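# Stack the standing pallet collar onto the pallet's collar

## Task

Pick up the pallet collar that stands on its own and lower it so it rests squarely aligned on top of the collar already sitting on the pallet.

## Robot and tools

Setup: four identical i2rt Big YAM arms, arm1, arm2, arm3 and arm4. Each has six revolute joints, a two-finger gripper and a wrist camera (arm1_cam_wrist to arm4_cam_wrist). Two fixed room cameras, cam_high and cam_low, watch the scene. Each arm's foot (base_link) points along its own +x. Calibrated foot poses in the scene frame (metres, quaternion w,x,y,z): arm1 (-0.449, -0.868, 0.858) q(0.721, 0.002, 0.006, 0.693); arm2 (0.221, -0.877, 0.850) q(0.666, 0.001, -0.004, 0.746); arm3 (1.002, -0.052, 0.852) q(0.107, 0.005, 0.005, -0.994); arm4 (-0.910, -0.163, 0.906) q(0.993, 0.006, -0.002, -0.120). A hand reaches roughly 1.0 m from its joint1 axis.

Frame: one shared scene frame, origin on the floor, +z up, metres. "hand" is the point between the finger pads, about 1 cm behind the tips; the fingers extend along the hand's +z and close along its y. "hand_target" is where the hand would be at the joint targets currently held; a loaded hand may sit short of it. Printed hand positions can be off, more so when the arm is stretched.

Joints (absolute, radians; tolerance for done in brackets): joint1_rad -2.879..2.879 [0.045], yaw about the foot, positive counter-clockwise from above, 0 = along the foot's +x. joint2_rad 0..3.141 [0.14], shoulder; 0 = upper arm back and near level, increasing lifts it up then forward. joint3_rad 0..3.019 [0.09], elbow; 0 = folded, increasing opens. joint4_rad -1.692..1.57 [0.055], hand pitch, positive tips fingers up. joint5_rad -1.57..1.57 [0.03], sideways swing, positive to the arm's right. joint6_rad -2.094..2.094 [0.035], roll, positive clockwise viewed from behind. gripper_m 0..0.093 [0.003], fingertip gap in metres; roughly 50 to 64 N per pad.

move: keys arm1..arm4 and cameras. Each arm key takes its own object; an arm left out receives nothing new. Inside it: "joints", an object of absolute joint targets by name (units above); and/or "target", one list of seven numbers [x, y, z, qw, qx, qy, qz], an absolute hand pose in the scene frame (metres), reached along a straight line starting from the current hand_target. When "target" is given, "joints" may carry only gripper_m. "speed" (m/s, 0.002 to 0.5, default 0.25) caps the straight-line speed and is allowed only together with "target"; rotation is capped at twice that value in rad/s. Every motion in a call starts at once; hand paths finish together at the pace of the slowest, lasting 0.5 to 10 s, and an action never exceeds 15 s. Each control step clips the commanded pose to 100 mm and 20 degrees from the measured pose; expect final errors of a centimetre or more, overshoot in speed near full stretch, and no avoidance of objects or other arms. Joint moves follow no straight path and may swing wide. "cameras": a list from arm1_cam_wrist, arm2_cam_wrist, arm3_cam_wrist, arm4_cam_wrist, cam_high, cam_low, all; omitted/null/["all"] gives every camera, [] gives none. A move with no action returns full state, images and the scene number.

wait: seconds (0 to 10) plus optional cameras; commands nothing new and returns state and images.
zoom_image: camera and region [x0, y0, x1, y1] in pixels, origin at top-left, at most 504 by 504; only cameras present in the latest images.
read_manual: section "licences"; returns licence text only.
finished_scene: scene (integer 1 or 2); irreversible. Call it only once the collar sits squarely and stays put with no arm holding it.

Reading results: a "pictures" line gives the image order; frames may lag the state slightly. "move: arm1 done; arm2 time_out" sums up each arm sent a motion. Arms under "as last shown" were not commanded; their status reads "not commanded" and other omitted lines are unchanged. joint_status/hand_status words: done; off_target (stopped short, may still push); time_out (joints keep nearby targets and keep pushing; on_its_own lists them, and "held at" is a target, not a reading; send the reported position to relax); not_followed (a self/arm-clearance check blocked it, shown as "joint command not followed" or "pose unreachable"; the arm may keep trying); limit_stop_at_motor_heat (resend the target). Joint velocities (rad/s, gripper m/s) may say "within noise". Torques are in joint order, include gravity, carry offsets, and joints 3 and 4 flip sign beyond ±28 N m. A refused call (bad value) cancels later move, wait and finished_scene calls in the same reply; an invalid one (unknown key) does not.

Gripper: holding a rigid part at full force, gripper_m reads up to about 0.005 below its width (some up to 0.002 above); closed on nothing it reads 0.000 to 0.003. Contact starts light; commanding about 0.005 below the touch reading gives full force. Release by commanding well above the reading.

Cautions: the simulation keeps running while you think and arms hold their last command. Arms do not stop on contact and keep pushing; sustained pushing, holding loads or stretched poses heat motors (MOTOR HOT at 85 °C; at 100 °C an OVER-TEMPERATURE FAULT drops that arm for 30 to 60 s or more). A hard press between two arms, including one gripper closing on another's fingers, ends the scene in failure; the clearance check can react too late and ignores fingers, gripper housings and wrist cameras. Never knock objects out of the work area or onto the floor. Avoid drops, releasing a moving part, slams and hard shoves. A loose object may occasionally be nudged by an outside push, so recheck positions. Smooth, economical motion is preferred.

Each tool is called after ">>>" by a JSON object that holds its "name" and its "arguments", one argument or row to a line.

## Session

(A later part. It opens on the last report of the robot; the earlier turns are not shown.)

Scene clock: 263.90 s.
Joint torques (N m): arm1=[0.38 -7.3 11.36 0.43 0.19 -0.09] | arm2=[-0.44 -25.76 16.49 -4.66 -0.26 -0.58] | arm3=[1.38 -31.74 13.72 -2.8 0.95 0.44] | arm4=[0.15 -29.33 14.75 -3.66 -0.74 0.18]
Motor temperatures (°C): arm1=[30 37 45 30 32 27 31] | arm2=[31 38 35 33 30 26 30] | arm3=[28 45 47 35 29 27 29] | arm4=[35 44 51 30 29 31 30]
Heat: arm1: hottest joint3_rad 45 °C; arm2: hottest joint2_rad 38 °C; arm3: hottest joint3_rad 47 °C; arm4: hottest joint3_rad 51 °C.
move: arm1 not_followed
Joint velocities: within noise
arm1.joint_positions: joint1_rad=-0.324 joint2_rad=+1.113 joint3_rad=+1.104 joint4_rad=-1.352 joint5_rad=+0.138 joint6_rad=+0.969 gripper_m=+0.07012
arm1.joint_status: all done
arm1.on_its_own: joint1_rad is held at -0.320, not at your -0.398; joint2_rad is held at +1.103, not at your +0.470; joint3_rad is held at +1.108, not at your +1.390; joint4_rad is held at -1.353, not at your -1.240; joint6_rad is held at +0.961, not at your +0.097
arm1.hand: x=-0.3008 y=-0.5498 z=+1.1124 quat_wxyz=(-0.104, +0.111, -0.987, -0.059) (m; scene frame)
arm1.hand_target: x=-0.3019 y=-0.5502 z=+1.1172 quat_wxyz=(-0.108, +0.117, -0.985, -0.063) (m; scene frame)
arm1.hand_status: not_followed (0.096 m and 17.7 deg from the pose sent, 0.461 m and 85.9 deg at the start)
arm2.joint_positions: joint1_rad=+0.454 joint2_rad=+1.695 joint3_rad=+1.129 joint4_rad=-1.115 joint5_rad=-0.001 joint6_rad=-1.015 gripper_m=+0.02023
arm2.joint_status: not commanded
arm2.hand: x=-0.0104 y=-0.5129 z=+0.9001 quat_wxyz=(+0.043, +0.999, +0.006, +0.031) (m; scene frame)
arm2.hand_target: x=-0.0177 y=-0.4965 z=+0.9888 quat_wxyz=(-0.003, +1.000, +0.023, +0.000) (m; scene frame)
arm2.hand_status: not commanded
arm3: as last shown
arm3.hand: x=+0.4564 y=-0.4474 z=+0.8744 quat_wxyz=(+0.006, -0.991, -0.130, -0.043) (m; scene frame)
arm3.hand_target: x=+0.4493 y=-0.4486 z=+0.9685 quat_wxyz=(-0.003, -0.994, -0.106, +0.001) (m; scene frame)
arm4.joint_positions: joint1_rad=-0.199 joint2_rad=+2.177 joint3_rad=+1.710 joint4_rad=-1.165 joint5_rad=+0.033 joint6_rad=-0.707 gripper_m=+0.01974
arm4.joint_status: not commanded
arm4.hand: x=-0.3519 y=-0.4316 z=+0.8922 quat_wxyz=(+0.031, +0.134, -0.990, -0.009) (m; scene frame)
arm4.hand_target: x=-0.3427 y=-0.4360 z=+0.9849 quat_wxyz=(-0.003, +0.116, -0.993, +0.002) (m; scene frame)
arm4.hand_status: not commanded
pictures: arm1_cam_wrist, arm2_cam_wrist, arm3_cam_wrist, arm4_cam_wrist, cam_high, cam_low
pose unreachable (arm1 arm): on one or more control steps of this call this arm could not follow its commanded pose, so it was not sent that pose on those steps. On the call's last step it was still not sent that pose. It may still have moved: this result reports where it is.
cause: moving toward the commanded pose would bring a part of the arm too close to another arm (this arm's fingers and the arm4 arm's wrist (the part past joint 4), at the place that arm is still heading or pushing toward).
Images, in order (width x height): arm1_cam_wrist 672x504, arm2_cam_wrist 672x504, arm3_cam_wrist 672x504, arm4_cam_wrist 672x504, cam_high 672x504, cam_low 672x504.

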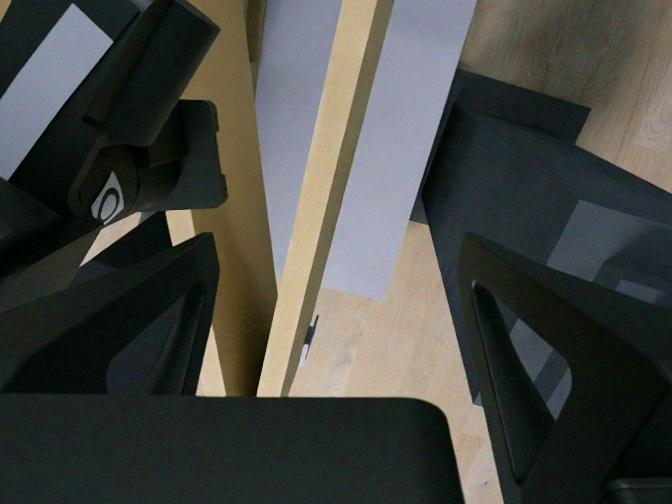

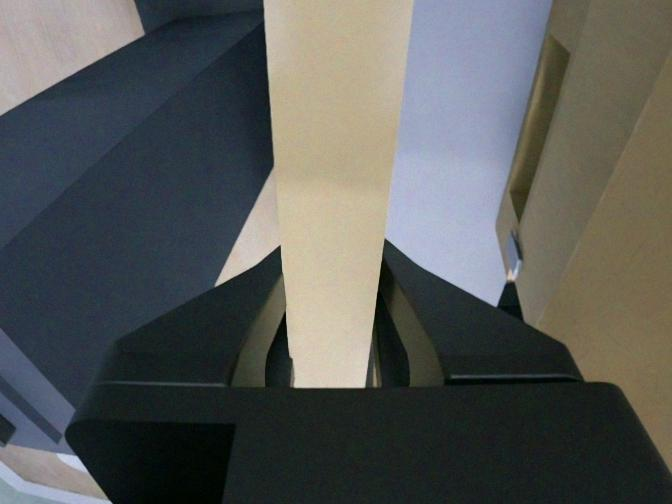

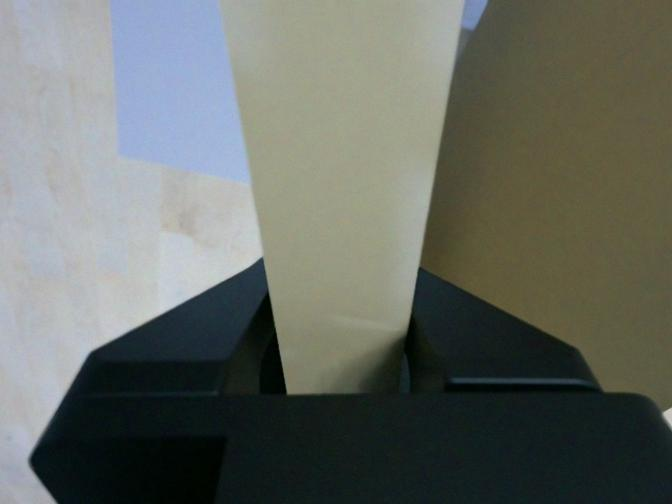

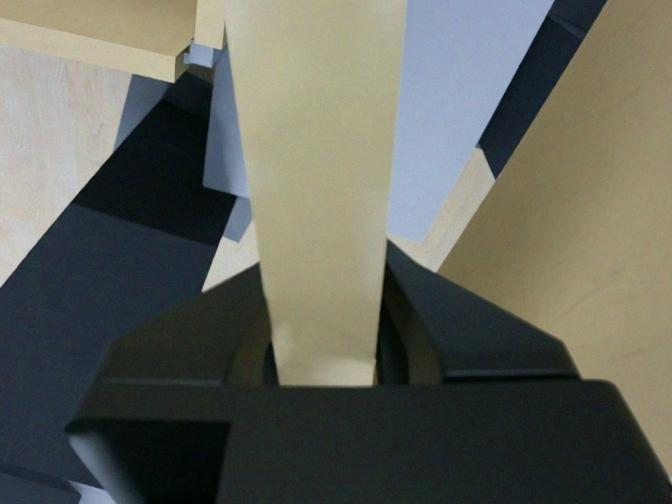

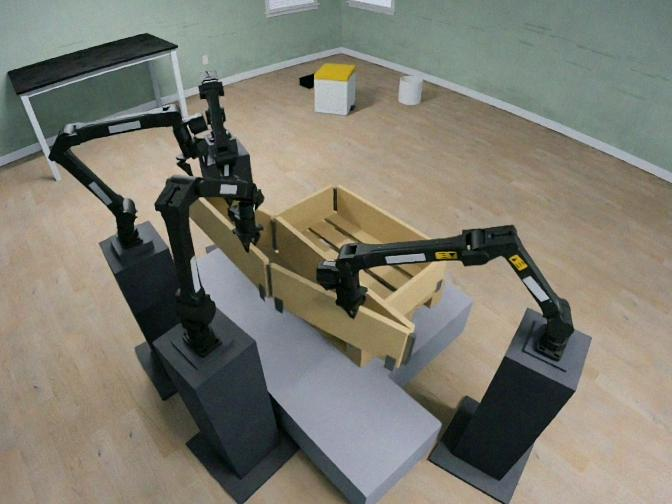

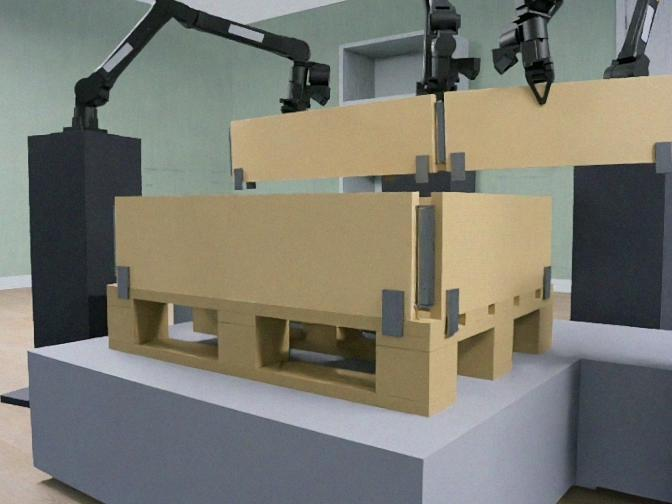

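>>> {"name": "move", "arguments": {
  "arm1": {"target":[-0.50,-0.56,1.08,0,0,1,0]},
  "cameras": ["arm1_cam_wrist"]
}}

>>> {"name": "move", "arguments": {
  "arm2": {"target":[-0.0177,-0.49,1.08,0,1,0.024,0],"speed":0.012},
  "arm3": {"target":[0.4493,-0.4486,1.08,0,0.9944,0.106,0],"speed":0.012},
  "arm4": {"target":[-0.3427,-0.436,1.09,0,-0.116,0.9933,0],"speed":0.012}
}}

Scene clock: 279.47 s.
Joint torques (N m): arm1=[1.08 -5.71 10.32 -0.17 0.03 0.13] | arm2=[-0.38 -25.82 16.49 -4.66 -0.26 -0.58] | arm3=[1.44 -31.74 13.74 -2.82 0.94 0.44] | arm4=[0.09 -29.39 14.74 -3.67 -0.74 0.19]
Motor temperatures (°C): arm1=[30 37 44 30 32 27 31] | arm2=[31 38 39 33 30 26 31] | arm3=[28 45 48 35 30 27 30] | arm4=[35 47 55 30 29 31 30]
Heat: arm1: hottest joint3_rad 44 °C; arm2: hottest joint3_rad 39 °C; arm3: hottest joint3_rad 48 °C; arm4: hottest joint3_rad 55 °C.
move: arm1 done
Joint velocities: within noise
arm1.joint_positions: joint1_rad=+0.201 joint2_rad=+1.144 joint3_rad=+1.065 joint4_rad=-1.473 joint5_rad=+0.014 joint6_rad=+1.736 gripper_m=+0.07012
arm1.joint_status: not commanded
arm1.hand: x=-0.4949 y=-0.5585 z=+1.0842 quat_wxyz=(+0.000, -0.001, -1.000, -0.008) (m; scene frame)
arm1.hand_target: x=-0.4993 y=-0.5606 z=+1.0803 quat_wxyz=(-0.001, +0.000, -1.000, +0.001) (m; scene frame)
arm1.hand_status: done (0.007 m and 0.9 deg from the pose sent, 0.202 m and 18.8 deg at the start)
arm2, arm3, arm4: as last shown
pictures: arm1_cam_wrist
Images, in order (width x height): arm1_cam_wrist 672x504.

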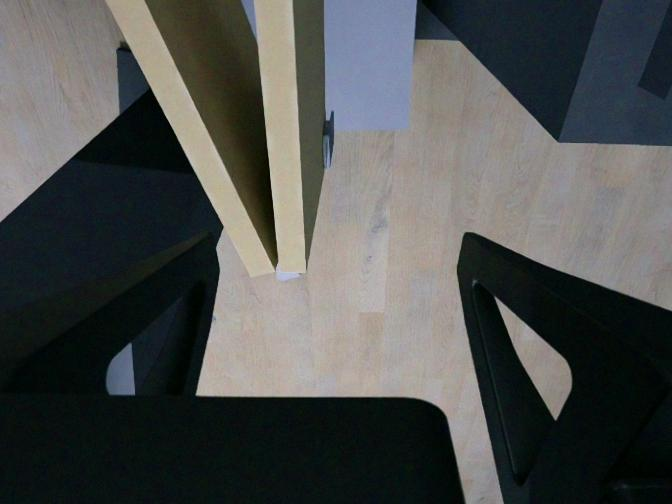

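Scene clock: 289.27 s.
Joint torques (N m): arm1=[1.32 -5.71 10.32 -0.16 0.02 0.13] | arm2=[-0.32 -25.64 16.76 -4.89 -0.28 -0.58] | arm3=[1.67 -31.56 14.06 -2.92 0.98 0.47] | arm4=[0.03 -29.51 14.45 -3.79 -0.74 0.2]
Motor temperatures (°C): arm1=[30 37 44 30 32 27 30] | arm2=[31 40 41 33 30 26 31] | arm3=[28 48 49 35 30 27 30] | arm4=[35 46 55 30 29 30 31]
Heat: arm1: hottest joint3_rad 44 °C; arm2: hottest joint3_rad 41 °C; arm3: hottest joint3_rad 49 °C; arm4: hottest joint3_rad 55 °C.
move: arm2 off_target; arm3 off_target; arm4 off_target
Joint velocities: within noise
arm1: as last shown
arm1.joint_positions: joint1_rad=+0.201 joint2_rad=+1.144 joint3_rad=+1.065 joint4_rad=-1.473 joint5_rad=+0.014 joint6_rad=+1.738 gripper_m=+0.07012
arm1.hand: x=-0.4949 y=-0.5585 z=+1.0842 quat_wxyz=(+0.000, -0.002, -1.000, -0.008) (m; scene frame)
arm2.joint_positions: joint1_rad=+0.448 joint2_rad=+1.654 joint3_rad=+1.150 joint4_rad=-1.174 joint5_rad=-0.001 joint6_rad=-1.022 gripper_m=+0.02023
arm2.joint_status: not commanded
arm2.hand: x=-0.0069 y=-0.5136 z=+0.9247 quat_wxyz=(+0.042, +0.999, +0.006, +0.030) (m; scene frame)
arm2.hand_target: x=-0.0112 y=-0.5032 z=+1.0145 quat_wxyz=(-0.003, +1.000, +0.023, +0.000) (m; scene frame)
arm2.hand_status: off_target (0.157 m and 6.3 deg from the pose sent, 0.181 m and 6.4 deg at the start; pose on its path clipped on 243 of 294 steps)
arm3.joint_positions: joint1_rad=+0.404 joint2_rad=+2.248 joint3_rad=+2.029 joint4_rad=-1.417 joint5_rad=-0.033 joint6_rad=+0.357 gripper_m=+0.02121
arm3.joint_status: not commanded
arm3.hand: x=+0.4602 y=-0.4449 z=+0.8978 quat_wxyz=(+0.006, -0.991, -0.130, -0.041) (m; scene frame)
arm3.hand_target: x=+0.4571 y=-0.4451 z=+0.9923 quat_wxyz=(-0.003, -0.994, -0.106, +0.002) (m; scene frame)
arm3.hand_status: off_target (0.183 m and 5.5 deg from the pose sent, 0.206 m and 5.7 deg at the start; pose on its path clipped on 272 of 294 steps)
arm4.joint_positions: joint1_rad=-0.195 joint2_rad=+2.146 joint3_rad=+1.726 joint4_rad=-1.206 joint5_rad=+0.033 joint6_rad=-0.707 gripper_m=+0.01974
arm4.joint_status: not commanded
arm4.hand: x=-0.3505 y=-0.4300 z=+0.9165 quat_wxyz=(+0.028, +0.136, -0.990, -0.007) (m; scene frame)
arm4.hand_target: x=-0.3481 y=-0.4325 z=+1.0096 quat_wxyz=(-0.003, +0.117, -0.993, +0.002) (m; scene frame)
arm4.hand_status: off_target (0.174 m and 4.1 deg from the pose sent, 0.198 m and 4.2 deg at the start; pose on its path clipped on 268 of 294 steps)
pictures: arm1_cam_wrist, arm2_cam_wrist, arm3_cam_wrist, arm4_cam_wrist, cam_high, cam_low
Images, in order (width x height): arm1_cam_wrist 672x504, arm2_cam_wrist 672x504, arm3_cam_wrist 672x504, arm4_cam_wrist 672x504, cam_high 672x504, cam_low 672x504.

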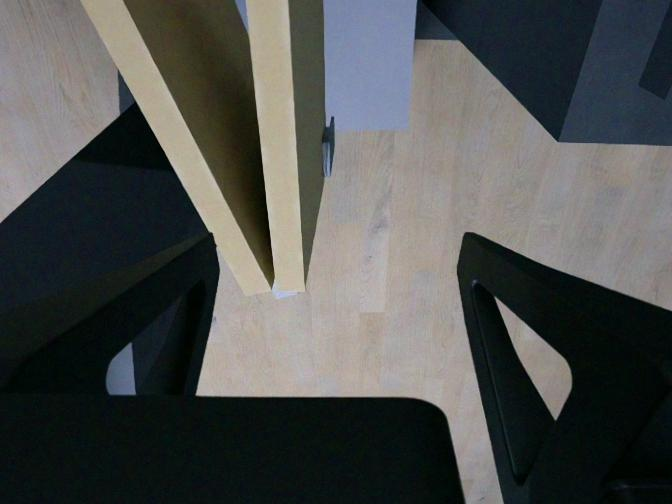

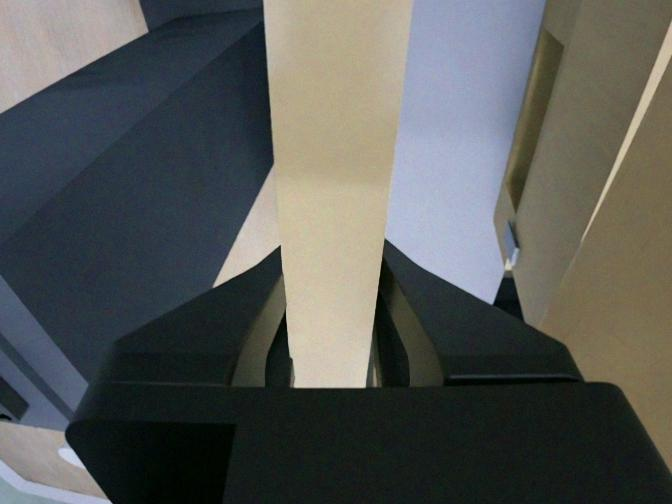

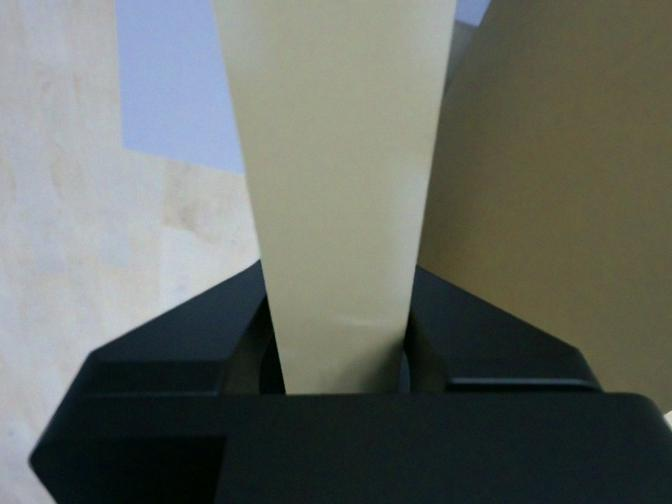

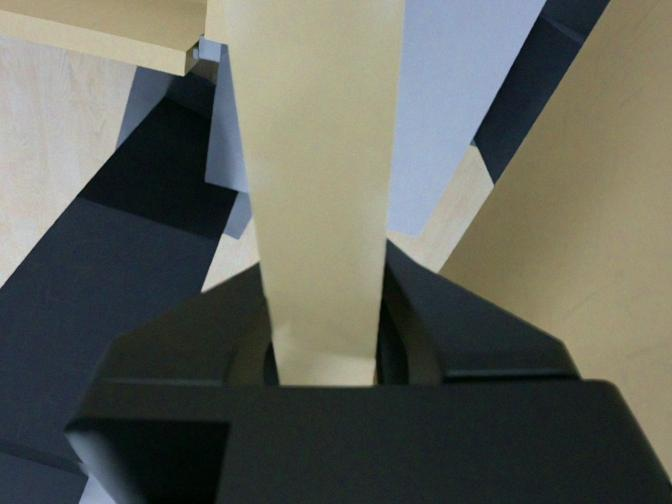

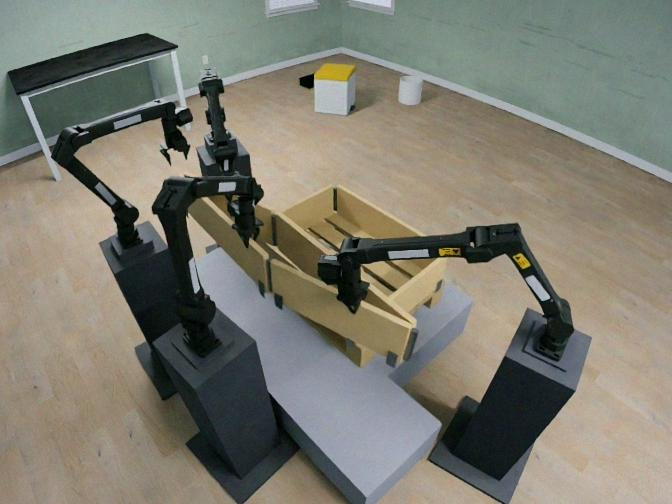

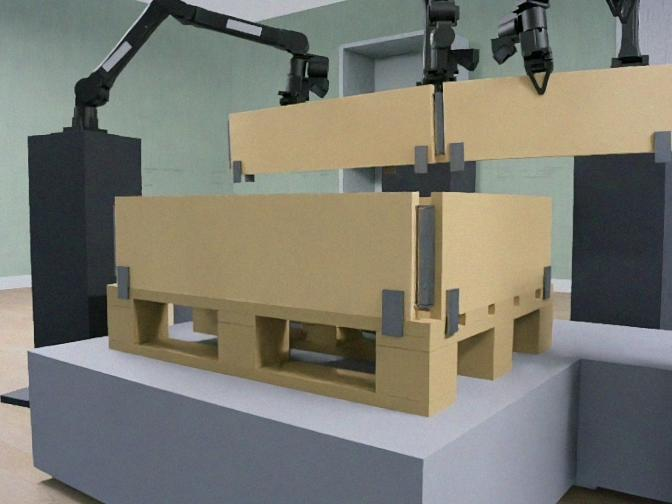

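>>> {"name": "move", "arguments": {
  "arm1": {"target":[-0.49,-0.526,0.985,0,0,1,0],"joints":{"gripper_m":0.045}},
  "cameras": ["arm1_cam_wrist"]
}}

Scene clock: 301.93 s.
Joint torques (N m): arm1=[-1.08 -7.53 9.88 0.59 -0.04 -0.11] | arm2=[-0.32 -25.64 16.79 -4.85 -0.28 -0.58] | arm3=[1.61 -31.44 14.06 -2.95 0.97 0.47] | arm4=[-0.03 -29.51 14.39 -3.77 -0.74 0.2]
Motor temperatures (°C): arm1=[30 37 44 30 32 27 30] | arm2=[31 39 40 33 30 26 31] | arm3=[28 54 50 35 30 27 30] | arm4=[35 43 57 30 30 30 31]
Heat: arm1: hottest joint3_rad 44 °C; arm2: hottest joint3_rad 40 °C; arm3: hottest joint2_rad 54 °C; arm4: hottest joint3_rad 57 °C.
move: arm1 done
Joint velocities: within noise
arm1.joint_positions: joint1_rad=+0.182 joint2_rad=+1.297 joint3_rad=+0.931 joint4_rad=-1.206 joint5_rad=+0.014 joint6_rad=+1.721 gripper_m=+0.04511
arm1.joint_status: all done
arm1.hand: x=-0.4942 y=-0.5296 z=+0.9874 quat_wxyz=(-0.001, -0.003, -1.000, +0.002) (m; scene frame)
arm1.hand_target: x=-0.4900 y=-0.5259 z=+0.9852 quat_wxyz=(+0.000, -0.004, -1.000, +0.000) (m; scene frame)
arm1.hand_status: done (0.006 m and 0.5 deg from the pose sent, 0.104 m and 1.0 deg at the start)
arm2.joint_positions: joint1_rad=+0.447 joint2_rad=+1.654 joint3_rad=+1.150 joint4_rad=-1.175 joint5_rad=-0.001 joint6_rad=-1.022 gripper_m=+0.02023
arm2.joint_status: not commanded
arm2.hand: x=-0.0067 y=-0.5137 z=+0.9249 quat_wxyz=(+0.043, +0.999, +0.005, +0.030) (m; scene frame)
arm2.hand_target: x=-0.0110 y=-0.5033 z=+1.0144 quat_wxyz=(-0.003, +1.000, +0.023, +0.000) (m; scene frame)
arm2.hand_status: not commanded
arm3.joint_positions: joint1_rad=+0.404 joint2_rad=+2.247 joint3_rad=+2.029 joint4_rad=-1.417 joint5_rad=-0.033 joint6_rad=+0.357 gripper_m=+0.02121
arm3.joint_status: not commanded
arm3.hand: x=+0.4602 y=-0.4449 z=+0.8980 quat_wxyz=(+0.006, -0.991, -0.130, -0.041) (m; scene frame)
arm3.hand_target: x=+0.4570 y=-0.4451 z=+0.9923 quat_wxyz=(-0.003, -0.994, -0.106, +0.002) (m; scene frame)
arm3.hand_status: not commanded
arm4.joint_positions: joint1_rad=-0.195 joint2_rad=+2.146 joint3_rad=+1.726 joint4_rad=-1.208 joint5_rad=+0.033 joint6_rad=-0.707 gripper_m=+0.01974
arm4.joint_status: not commanded
arm4.hand: x=-0.3507 y=-0.4297 z=+0.9165 quat_wxyz=(+0.029, +0.136, -0.990, -0.007) (m; scene frame)
arm4.hand_target: x=-0.3483 y=-0.4322 z=+1.0094 quat_wxyz=(-0.002, +0.117, -0.993, +0.001) (m; scene frame)
arm4.hand_status: not commanded
pictures: arm1_cam_wrist
Images, in order (width x height): arm1_cam_wrist 672x504.

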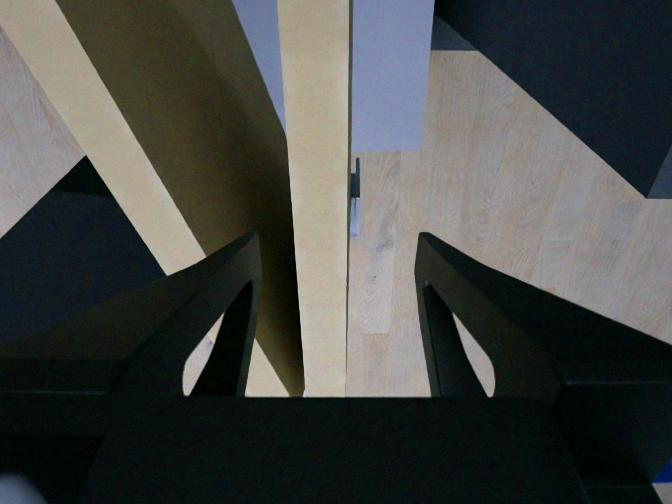

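>>> {"name": "move", "arguments": {
  "arm1": {"target":[-0.486,-0.519,0.925,0,0,1,0],"speed":0.1},
  "cameras": ["arm1_cam_wrist"]
}}

>>> {"name": "move", "arguments": {
  "arm1": {"joints":{"gripper_m":0.005}},
  "cameras": ["arm1_cam_wrist"]
}}

Scene clock: 306.07 s.
Joint torques (N m): arm1=[-1.14 -8 8.69 0.64 -0.05 -0.11] | arm2=[-0.26 -25.58 16.8 -4.86 -0.28 -0.58] | arm3=[1.61 -31.5 14.05 -2.95 0.98 0.47] | arm4=[-0.03 -29.63 14.39 -3.75 -0.74 0.2]
Motor temperatures (°C): arm1=[30 37 44 30 32 27 30] | arm2=[31 39 40 33 30 26 31] | arm3=[28 55 50 35 30 27 30] | arm4=[35 42 58 30 30 30 31]
Heat: arm1: hottest joint3_rad 44 °C; arm2: hottest joint3_rad 40 °C; arm3: hottest joint2_rad 55 °C; arm4: hottest joint3_rad 58 °C.
move: arm1 done
Joint velocities: within noise
arm1.joint_positions: joint1_rad=+0.168 joint2_rad=+1.390 joint3_rad=+0.853 joint4_rad=-1.027 joint5_rad=+0.014 joint6_rad=+1.696 gripper_m=+0.04511
arm1.joint_status: not commanded
arm1.hand: x=-0.4912 y=-0.5201 z=+0.9302 quat_wxyz=(-0.001, +0.002, -1.000, -0.002) (m; scene frame)
arm1.hand_target: x=-0.4861 y=-0.5191 z=+0.9252 quat_wxyz=(+0.000, +0.000, -1.000, +0.000) (m; scene frame)
arm1.hand_status: done (0.007 m and 0.3 deg from the pose sent, 0.064 m and 0.5 deg at the start)
arm2, arm3, arm4: as last shown
pictures: arm1_cam_wrist
Images, in order (width x height): arm1_cam_wrist 672x504.

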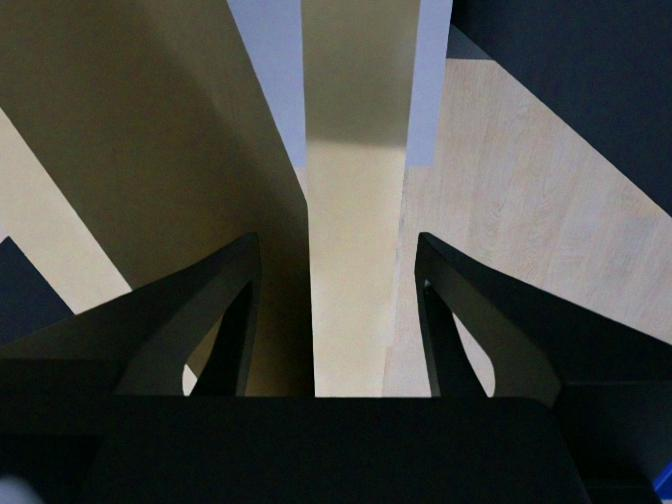

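Scene clock: 306.80 s.
Joint torques (N m): arm1=[-0.97 -8.06 8.98 0.64 0.01 -0.11] | arm2=[-0.32 -25.64 16.66 -4.75 -0.3 -0.57] | arm3=[1.61 -31.21 13.94 -2.71 0.96 0.47] | arm4=[-0.26 -29.57 14.38 -3.75 -0.73 0.18]
Motor temperatures (°C): arm1=[30 37 44 30 32 27 30] | arm2=[31 39 40 33 30 26 31] | arm3=[28 55 50 35 30 27 30] | arm4=[35 42 58 30 30 30 31]
Heat: arm1: hottest joint3_rad 44 °C; arm2: hottest joint3_rad 40 °C; arm3: hottest joint2_rad 55 °C; arm4: hottest joint3_rad 58 °C.
move: arm1 off_target
Joint velocities: within noise
arm1.joint_positions: joint1_rad=+0.166 joint2_rad=+1.391 joint3_rad=+0.849 joint4_rad=-1.028 joint5_rad=+0.012 joint6_rad=+1.695 gripper_m=+0.01827
arm1.joint_status: gripper_m off_target (ended at +0.01830, target +0.00500)
arm1.hand: x=-0.4905 y=-0.5221 z=+0.9285 quat_wxyz=(-0.001, +0.002, -1.000, +0.002) (m; scene frame)
arm1.hand_target: x=-0.4860 y=-0.5193 z=+0.9251 quat_wxyz=(+0.000, +0.000, -1.000, +0.000) (m; scene frame)
arm1.hand_status: not commanded
arm2.joint_positions: joint1_rad=+0.447 joint2_rad=+1.654 joint3_rad=+1.152 joint4_rad=-1.177 joint5_rad=-0.001 joint6_rad=-1.022 gripper_m=+0.02023
arm2.joint_status: not commanded
arm2.hand: x=-0.0068 y=-0.5134 z=+0.9254 quat_wxyz=(+0.043, +0.999, +0.005, +0.030) (m; scene frame)
arm2.hand_target: x=-0.0112 y=-0.5032 z=+1.0144 quat_wxyz=(-0.003, +1.000, +0.023, +0.000) (m; scene frame)
arm2.hand_status: not commanded
arm3.joint_positions: joint1_rad=+0.404 joint2_rad=+2.245 joint3_rad=+2.030 joint4_rad=-1.425 joint5_rad=-0.031 joint6_rad=+0.357 gripper_m=+0.02121
arm3.joint_status: not commanded
arm3.hand: x=+0.4611 y=-0.4439 z=+0.9003 quat_wxyz=(+0.007, -0.991, -0.130, -0.043) (m; scene frame)
arm3.hand_target: x=+0.4571 y=-0.4448 z=+0.9922 quat_wxyz=(-0.002, -0.994, -0.106, +0.002) (m; scene frame)
arm3.hand_status: not commanded
arm4.joint_positions: joint1_rad=-0.192 joint2_rad=+2.146 joint3_rad=+1.726 joint4_rad=-1.208 joint5_rad=+0.031 joint6_rad=-0.703 gripper_m=+0.01974
arm4.joint_status: not commanded
arm4.hand: x=-0.3498 y=-0.4277 z=+0.9166 quat_wxyz=(+0.029, +0.136, -0.990, -0.008) (m; scene frame)
arm4.hand_target: x=-0.3483 y=-0.4322 z=+1.0093 quat_wxyz=(-0.002, +0.116, -0.993, +0.001) (m; scene frame)
arm4.hand_status: not commanded
pictures: arm1_cam_wrist
Images, in order (width x height): arm1_cam_wrist 672x504.

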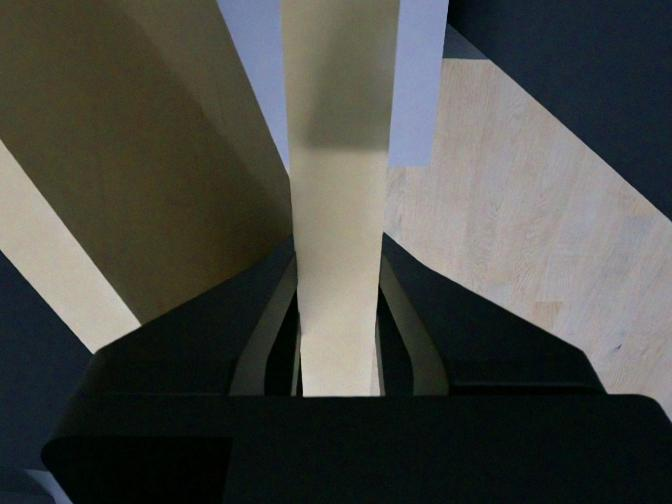

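>>> {"name": "move", "arguments": {
  "arm1": {"target":[-0.486,-0.519,1.06,0,0,1,0],"speed":0.06},
  "arm2": {"target":[-0.0112,-0.500,1.06,0,1,0.024,0],"speed":0.06},
  "arm3": {"target":[0.4571,-0.4448,1.05,0,0.9944,0.106,0],"speed":0.06},
  "arm4": {"target":[-0.3483,-0.4322,1.06,0,-0.116,0.9933,0],"speed":0.06}
}}

Scene clock: 314.23 s.
Joint torques (N m): arm1=[-0.56 -12.75 18.14 -2.76 0.31 -0.03] | arm2=[-0.5 -22.3 17.95 -3.55 -0.03 -0.46] | arm3=[1.67 -31.09 14.65 -3.3 0.91 0.6] | arm4=[-0.21 -27.05 15.05 -2.22 -1.58 0.3]
Motor temperatures (°C): arm1=[30 37 44 30 31 27 31] | arm2=[31 40 42 33 29 26 31] | arm3=[28 53 52 35 30 27 30] | arm4=[34 42 58 30 30 30 31]
Heat: arm1: hottest joint3_rad 44 °C; arm2: hottest joint3_rad 42 °C; arm3: hottest joint2_rad 53 °C; arm4: hottest joint3_rad 58 °C.
move: arm1 off_target; arm2 off_target; arm3 off_target; arm4 off_target
Joint velocities: within noise
arm1.joint_positions: joint1_rad=+0.166 joint2_rad=+1.312 joint3_rad=+0.996 joint4_rad=-1.320 joint5_rad=+0.003 joint6_rad=+1.686 gripper_m=+0.01827
arm1.joint_status: not commanded
arm1.hand: x=-0.4898 y=-0.5323 z=+1.0065 quat_wxyz=(+0.000, +0.007, -0.999, +0.034) (m; scene frame)
arm1.hand_target: x=-0.4866 y=-0.5189 z=+1.0573 quat_wxyz=(+0.001, +0.004, -1.000, -0.007) (m; scene frame)
arm1.hand_status: off_target (0.055 m and 4.0 deg from the pose sent, 0.132 m and 0.3 deg at the start)
arm2.joint_positions: joint1_rad=+0.447 joint2_rad=+1.591 joint3_rad=+1.219 joint4_rad=-1.318 joint5_rad=-0.018 joint6_rad=-1.040 gripper_m=+0.02023
arm2.joint_status: not commanded
arm2.hand: x=-0.0066 y=-0.5196 z=+0.9761 quat_wxyz=(+0.052, +0.998, +0.014, +0.025) (m; scene frame)
arm2.hand_target: x=-0.0099 y=-0.5063 z=+1.0551 quat_wxyz=(+0.001, +1.000, +0.024, -0.004) (m; scene frame)
arm2.hand_status: off_target (0.086 m and 6.7 deg from the pose sent, 0.135 m and 6.3 deg at the start)
arm3.joint_positions: joint1_rad=+0.404 joint2_rad=+2.226 joint3_rad=+2.059 joint4_rad=-1.457 joint5_rad=-0.033 joint6_rad=+0.341 gripper_m=+0.02148
arm3.joint_status: not commanded
arm3.hand: x=+0.4590 y=-0.4458 z=+0.9233 quat_wxyz=(+0.003, -0.990, -0.138, -0.036) (m; scene frame)
arm3.hand_target: x=+0.4600 y=-0.4435 z=+1.0177 quat_wxyz=(-0.004, -0.994, -0.107, +0.003) (m; scene frame)
arm3.hand_status: off_target (0.127 m and 5.5 deg from the pose sent, 0.150 m and 5.7 deg at the start; pose on its path clipped on 78 of 89 steps)
arm4.joint_positions: joint1_rad=-0.192 joint2_rad=+2.085 joint3_rad=+1.799 joint4_rad=-1.360 joint5_rad=+0.057 joint6_rad=-0.719 gripper_m=+0.01974
arm4.joint_status: not commanded
arm4.hand: x=-0.3559 y=-0.4308 z=+0.9809 quat_wxyz=(+0.043, +0.144, -0.989, -0.002) (m; scene frame)
arm4.hand_target: x=-0.3514 y=-0.4314 z=+1.0568 quat_wxyz=(-0.001, +0.118, -0.993, +0.002) (m; scene frame)
arm4.hand_status: off_target (0.079 m and 5.9 deg from the pose sent, 0.144 m and 4.1 deg at the start; pose on its path clipped on 23 of 89 steps)
pictures: arm1_cam_wrist, arm2_cam_wrist, arm3_cam_wrist, arm4_cam_wrist, cam_high, cam_low
Images, in order (width x height): arm1_cam_wrist 672x504, arm2_cam_wrist 672x504, arm3_cam_wrist 672x504, arm4_cam_wrist 672x504, cam_high 672x504, cam_low 672x504.

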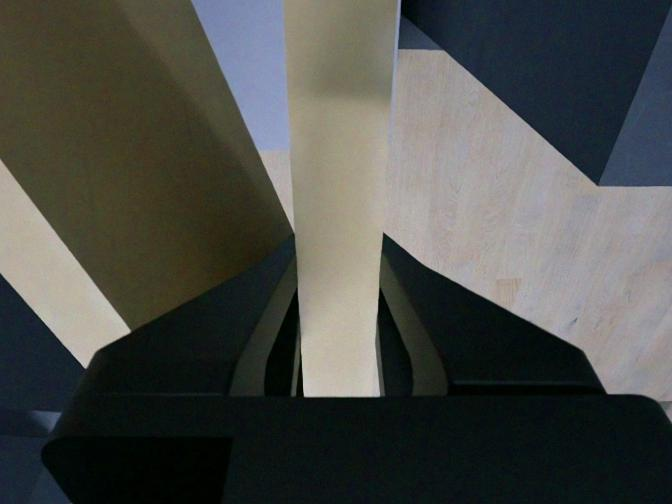

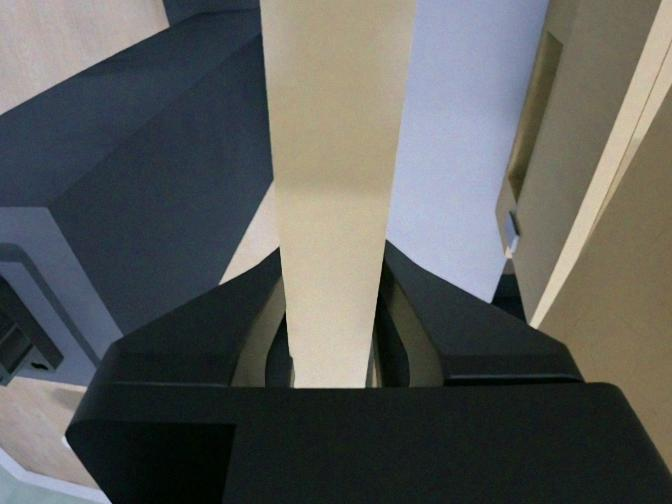

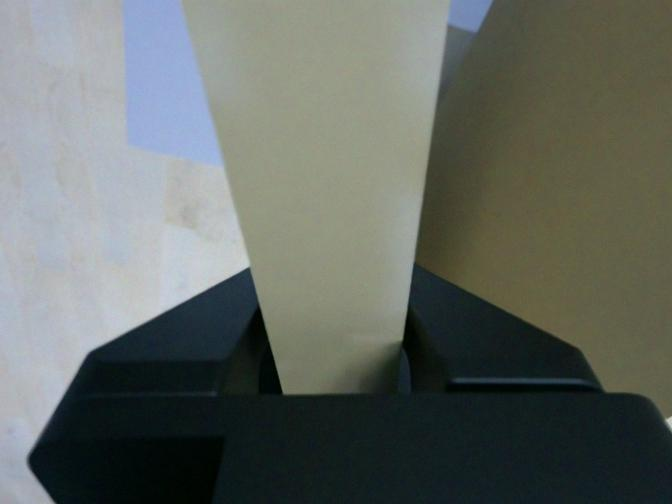

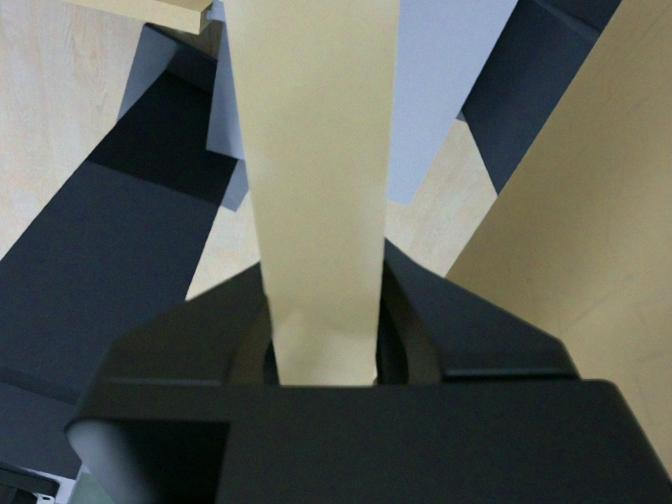

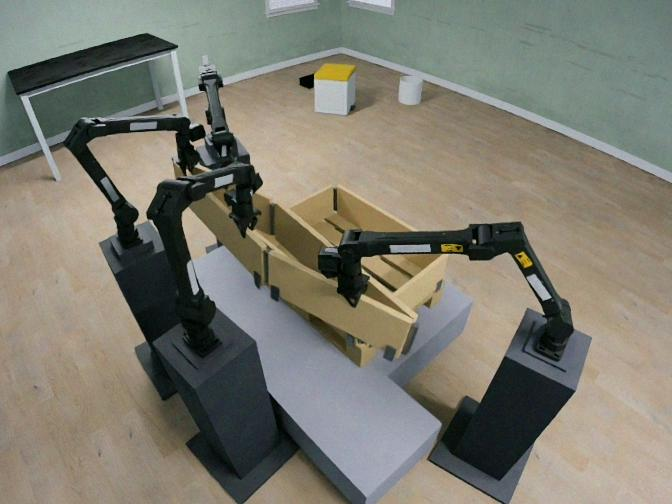

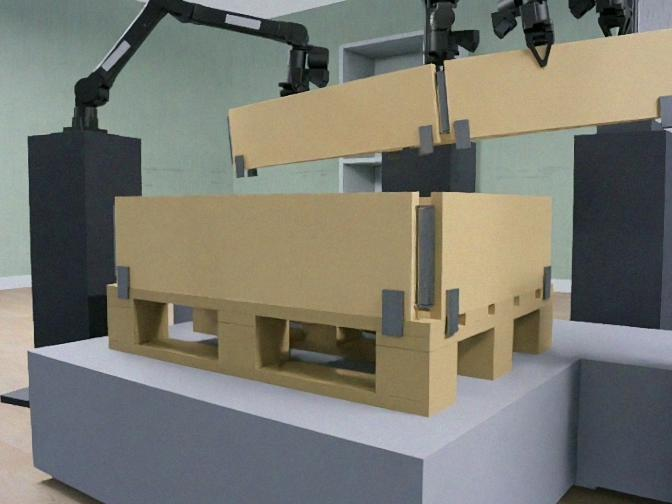

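>>> {"name": "move", "arguments": {
  "arm1": {"target":[-0.486,-0.516,1.035,0,0,1,0],"speed":0.015},
  "arm2": {"target":[-0.0112,-0.500,1.065,0,1,0.024,0],"speed":0.015},
  "arm3": {"target":[0.4571,-0.4448,1.12,0,0.9944,0.106,0],"speed":0.016},
  "cameras": ["cam_high","cam_low"]
}}

Scene clock: 325.40 s.
Joint torques (N m): arm1=[-0.79 -10.46 14.75 -0.73 0.35 0.04] | arm2=[-0.56 -22.24 18.36 -3.63 0.23 -0.45] | arm3=[1.67 -31.09 14.75 -3.18 0.95 0.62] | arm4=[-0.15 -27.11 14.95 -2.32 -1.58 0.3]
Motor temperatures (°C): arm1=[30 37 45 30 32 27 31] | arm2=[31 40 45 32 29 26 31] | arm3=[28 54 57 35 30 27 30] | arm4=[34 45 60 29 32 30 31]
Heat: arm1: hottest joint3_rad 45 °C; arm2: hottest joint3_rad 45 °C; arm3: hottest joint3_rad 57 °C; arm4: hottest joint3_rad 60 °C.
move: arm1 off_target; arm2 off_target; arm3 off_target
Joint velocities: within noise
arm1.joint_positions: joint1_rad=+0.166 joint2_rad=+1.309 joint3_rad=+0.996 joint4_rad=-1.317 joint5_rad=+0.003 joint6_rad=+1.686 gripper_m=+0.01827
arm1.joint_status: not commanded
arm1.hand: x=-0.4899 y=-0.5316 z=+1.0072 quat_wxyz=(+0.000, +0.007, -0.999, +0.032) (m; scene frame)
arm1.hand_target: x=-0.4860 y=-0.5172 z=+1.0348 quat_wxyz=(+0.000, +0.000, -1.000, +0.000) (m; scene frame)
arm1.hand_status: off_target (0.032 m and 3.7 deg from the pose sent, 0.033 m and 4.0 deg at the start)
arm2.joint_positions: joint1_rad=+0.447 joint2_rad=+1.587 joint3_rad=+1.225 joint4_rad=-1.326 joint5_rad=-0.013 joint6_rad=-1.040 gripper_m=+0.02023
arm2.joint_status: not commanded
arm2.hand: x=-0.0060 y=-0.5191 z=+0.9798 quat_wxyz=(+0.050, +0.998, +0.014, +0.027) (m; scene frame)
arm2.hand_target: x=-0.0083 y=-0.5054 z=+1.0600 quat_wxyz=(-0.002, +1.000, +0.024, +0.000) (m; scene frame)
arm2.hand_status: off_target (0.087 m and 6.6 deg from the pose sent, 0.091 m and 6.7 deg at the start)
arm3.joint_positions: joint1_rad=+0.404 joint2_rad=+2.223 joint3_rad=+2.069 joint4_rad=-1.476 joint5_rad=-0.033 joint6_rad=+0.341 gripper_m=+0.02150
arm3.joint_status: not commanded
arm3.hand: x=+0.4600 y=-0.4452 z=+0.9293 quat_wxyz=(+0.004, -0.990, -0.137, -0.038) (m; scene frame)
arm3.hand_target: x=+0.4612 y=-0.4431 z=+1.0238 quat_wxyz=(-0.003, -0.994, -0.107, +0.003) (m; scene frame)
arm3.hand_status: off_target (0.191 m and 5.7 deg from the pose sent, 0.197 m and 5.5 deg at the start; pose on its path clipped on 192 of 207 steps)
arm4.joint_positions: joint1_rad=-0.192 joint2_rad=+2.083 joint3_rad=+1.800 joint4_rad=-1.360 joint5_rad=+0.056 joint6_rad=-0.719 gripper_m=+0.01974
arm4.joint_status: not commanded
arm4.hand: x=-0.3555 y=-0.4307 z=+0.9823 quat_wxyz=(+0.041, +0.144, -0.989, -0.002) (m; scene frame)
arm4.hand_target: x=-0.3512 y=-0.4312 z=+1.0569 quat_wxyz=(-0.001, +0.118, -0.993, +0.001) (m; scene frame)
arm4.hand_status: not commanded
pictures: cam_high, cam_low
Images, in order (width x height): cam_high 672x504, cam_low 672x504.

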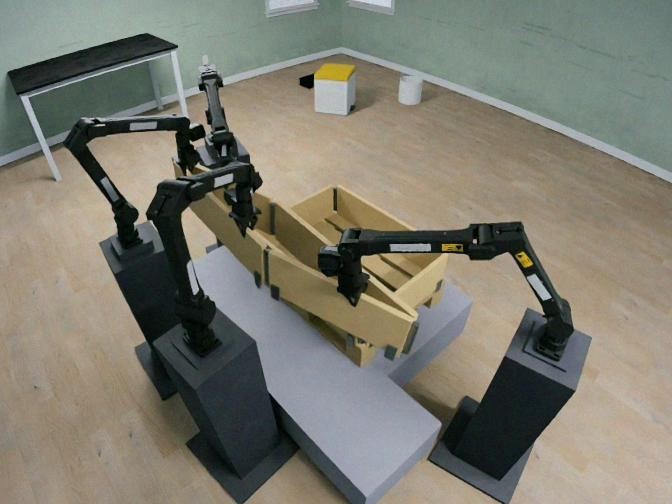

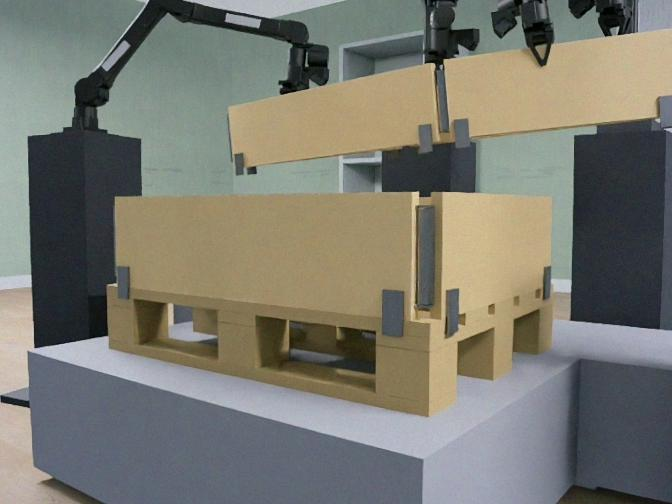

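>>> {"name": "move", "arguments": {
  "arm1": {"target":[-0.42,-0.475,1.02,0,0,1,0],"speed":0.1},
  "arm2": {"target":[0.064,-0.468,1.04,0,1,0.0,0],"speed":0.1},
  "arm3": {"target":[0.476,-0.271,1.06,0,0.9624,0.2715,0],"speed":0.1},
  "arm4": {"target":[-0.309,-0.323,1.04,0,-0.2715,0.9624,0],"speed":0.1}
}}

Scene clock: 368.67 s.
Joint torques (N m): arm1=[0.73 -9.64 15.72 -0.05 -0.53 0.3] | arm2=[-0.15 -20.66 14.24 -1.69 -0.53 -0.04] | arm3=[-1.73 -30.8 10.55 -1.69 0.65 -0.15] | arm4=[0.32 -26.58 12.51 -1.18 -1.6 0.07]
Motor temperatures (°C): arm1=[30 38 48 29 31 27 32] | arm2=[31 39 51 32 29 26 31] | arm3=[28 58 60 35 31 27 30] | arm4=[34 46 63 29 35 30 32]
Heat: arm1: hottest joint3_rad 48 °C; arm2: hottest joint3_rad 51 °C; arm3: hottest joint3_rad 60 °C; arm4: hottest joint3_rad 63 °C.
move: arm1 off_target; arm2 off_target; arm3 off_target; arm4 off_target
Joint velocities: within noise
arm1.joint_positions: joint1_rad=-0.035 joint2_rad=+1.394 joint3_rad=+1.055 joint4_rad=-1.286 joint5_rad=+0.038 joint6_rad=+1.477 gripper_m=+0.01827
arm1.joint_status: not commanded
arm1.hand: x=-0.4140 y=-0.5002 z=+0.9979 quat_wxyz=(-0.011, +0.011, -0.999, +0.031) (m; scene frame)
arm1.hand_target: x=-0.4178 y=-0.4764 z=+1.0205 quat_wxyz=(-0.006, +0.001, -1.000, -0.001) (m; scene frame)
arm1.hand_status: off_target (0.034 m and 4.0 deg from the pose sent, 0.091 m and 3.7 deg at the start)
arm2.joint_positions: joint1_rad=+0.255 joint2_rad=+1.580 joint3_rad=+1.225 joint4_rad=-1.322 joint5_rad=+0.014 joint6_rad=-1.233 gripper_m=+0.02013
arm2.joint_status: not commanded
arm2.hand: x=+0.0706 y=-0.4798 z=+0.9834 quat_wxyz=(+0.044, +0.999, +0.016, +0.027) (m; scene frame)
arm2.hand_target: x=+0.0672 y=-0.4699 z=+1.0381 quat_wxyz=(-0.002, +1.000, +0.005, +0.005) (m; scene frame)
arm2.hand_status: off_target (0.058 m and 6.2 deg from the pose sent, 0.106 m and 6.7 deg at the start)
arm3.joint_positions: joint1_rad=+0.231 joint2_rad=+1.967 joint3_rad=+1.662 joint4_rad=-1.373 joint5_rad=-0.019 joint6_rad=-0.133 gripper_m=+0.02096
arm3.joint_status: not commanded
arm3.hand: x=+0.4895 y=-0.3007 z=+0.9391 quat_wxyz=(+0.003, -0.957, -0.284, -0.060) (m; scene frame)
arm3.hand_target: x=+0.4822 y=-0.2770 z=+1.0283 quat_wxyz=(+0.003, -0.963, -0.271, +0.001) (m; scene frame)
arm3.hand_status: off_target (0.125 m and 7.0 deg from the pose sent, 0.218 m and 16.3 deg at the start; pose on its path clipped on 69 of 76 steps)
arm4.joint_positions: joint1_rad=-0.012 joint2_rad=+2.092 joint3_rad=+1.795 joint4_rad=-1.347 joint5_rad=+0.056 joint6_rad=-0.823 gripper_m=+0.02023
arm4.joint_status: not commanded
arm4.hand: x=-0.3161 y=-0.3273 z=+0.9762 quat_wxyz=(+0.041, +0.283, -0.958, +0.000) (m; scene frame)
arm4.hand_target: x=-0.3103 y=-0.3227 z=+1.0380 quat_wxyz=(-0.001, +0.272, -0.962, +0.001) (m; scene frame)
arm4.hand_status: off_target (0.064 m and 4.9 deg from the pose sent, 0.131 m and 15.6 deg at the start)
pictures: arm1_cam_wrist, arm2_cam_wrist, arm3_cam_wrist, arm4_cam_wrist, cam_high, cam_low
Images, in order (width x height): arm1_cam_wrist 672x504, arm2_cam_wrist 672x504, arm3_cam_wrist 672x504, arm4_cam_wrist 672x504, cam_high 672x504, cam_low 672x504.

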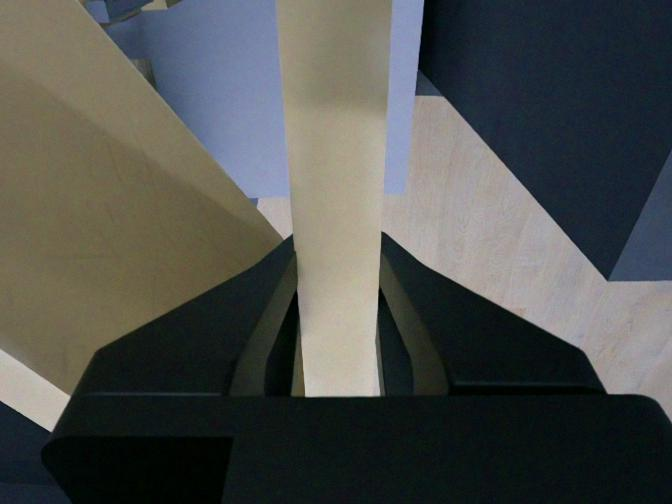

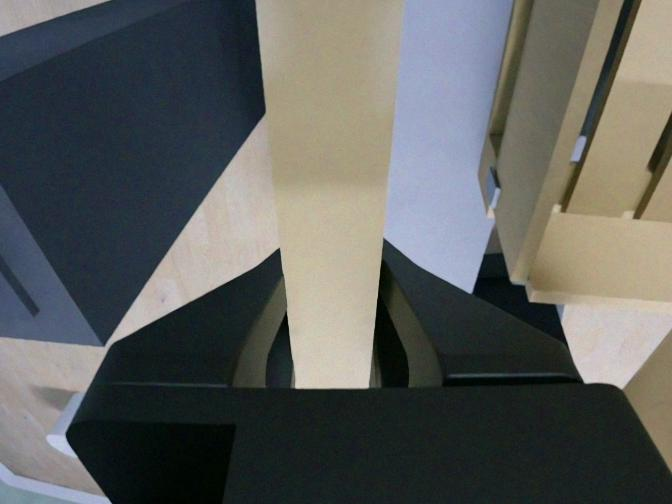

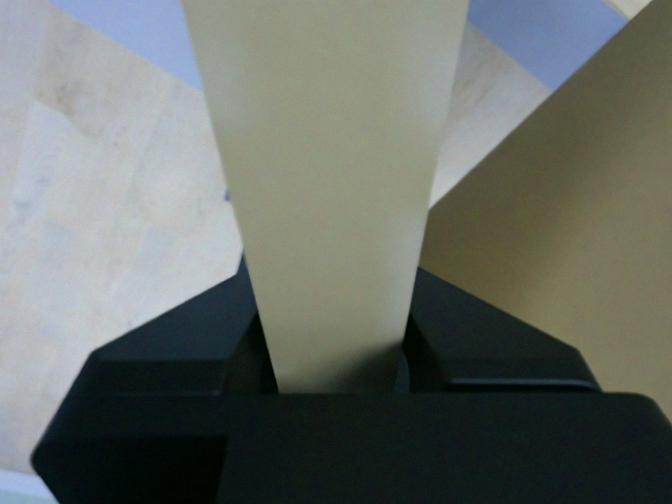

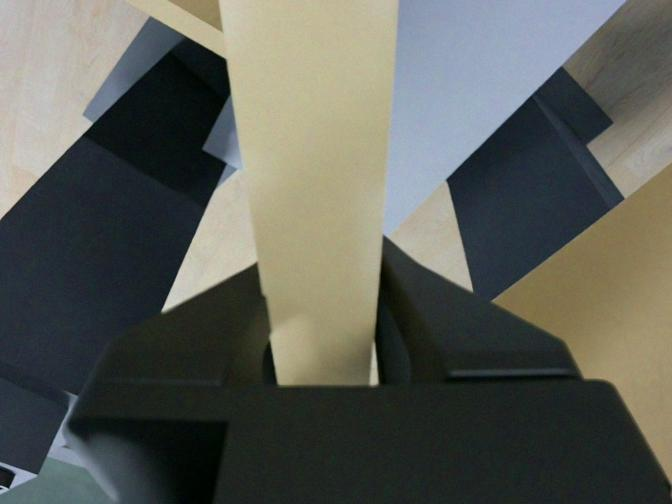

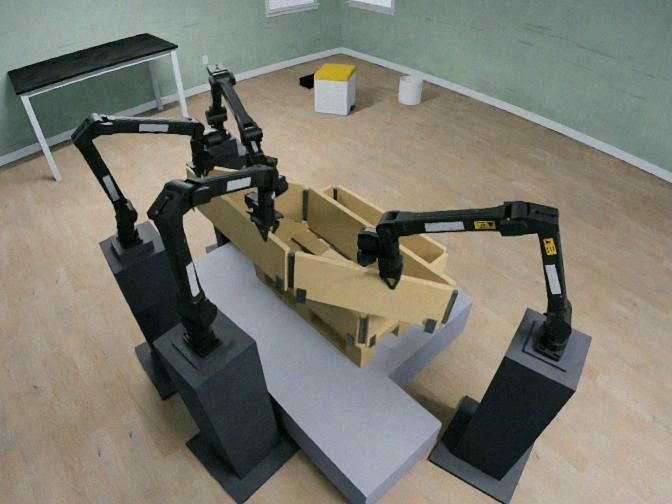

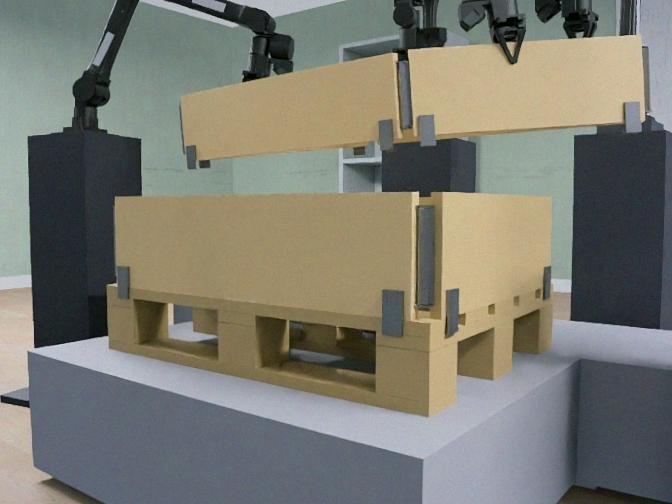

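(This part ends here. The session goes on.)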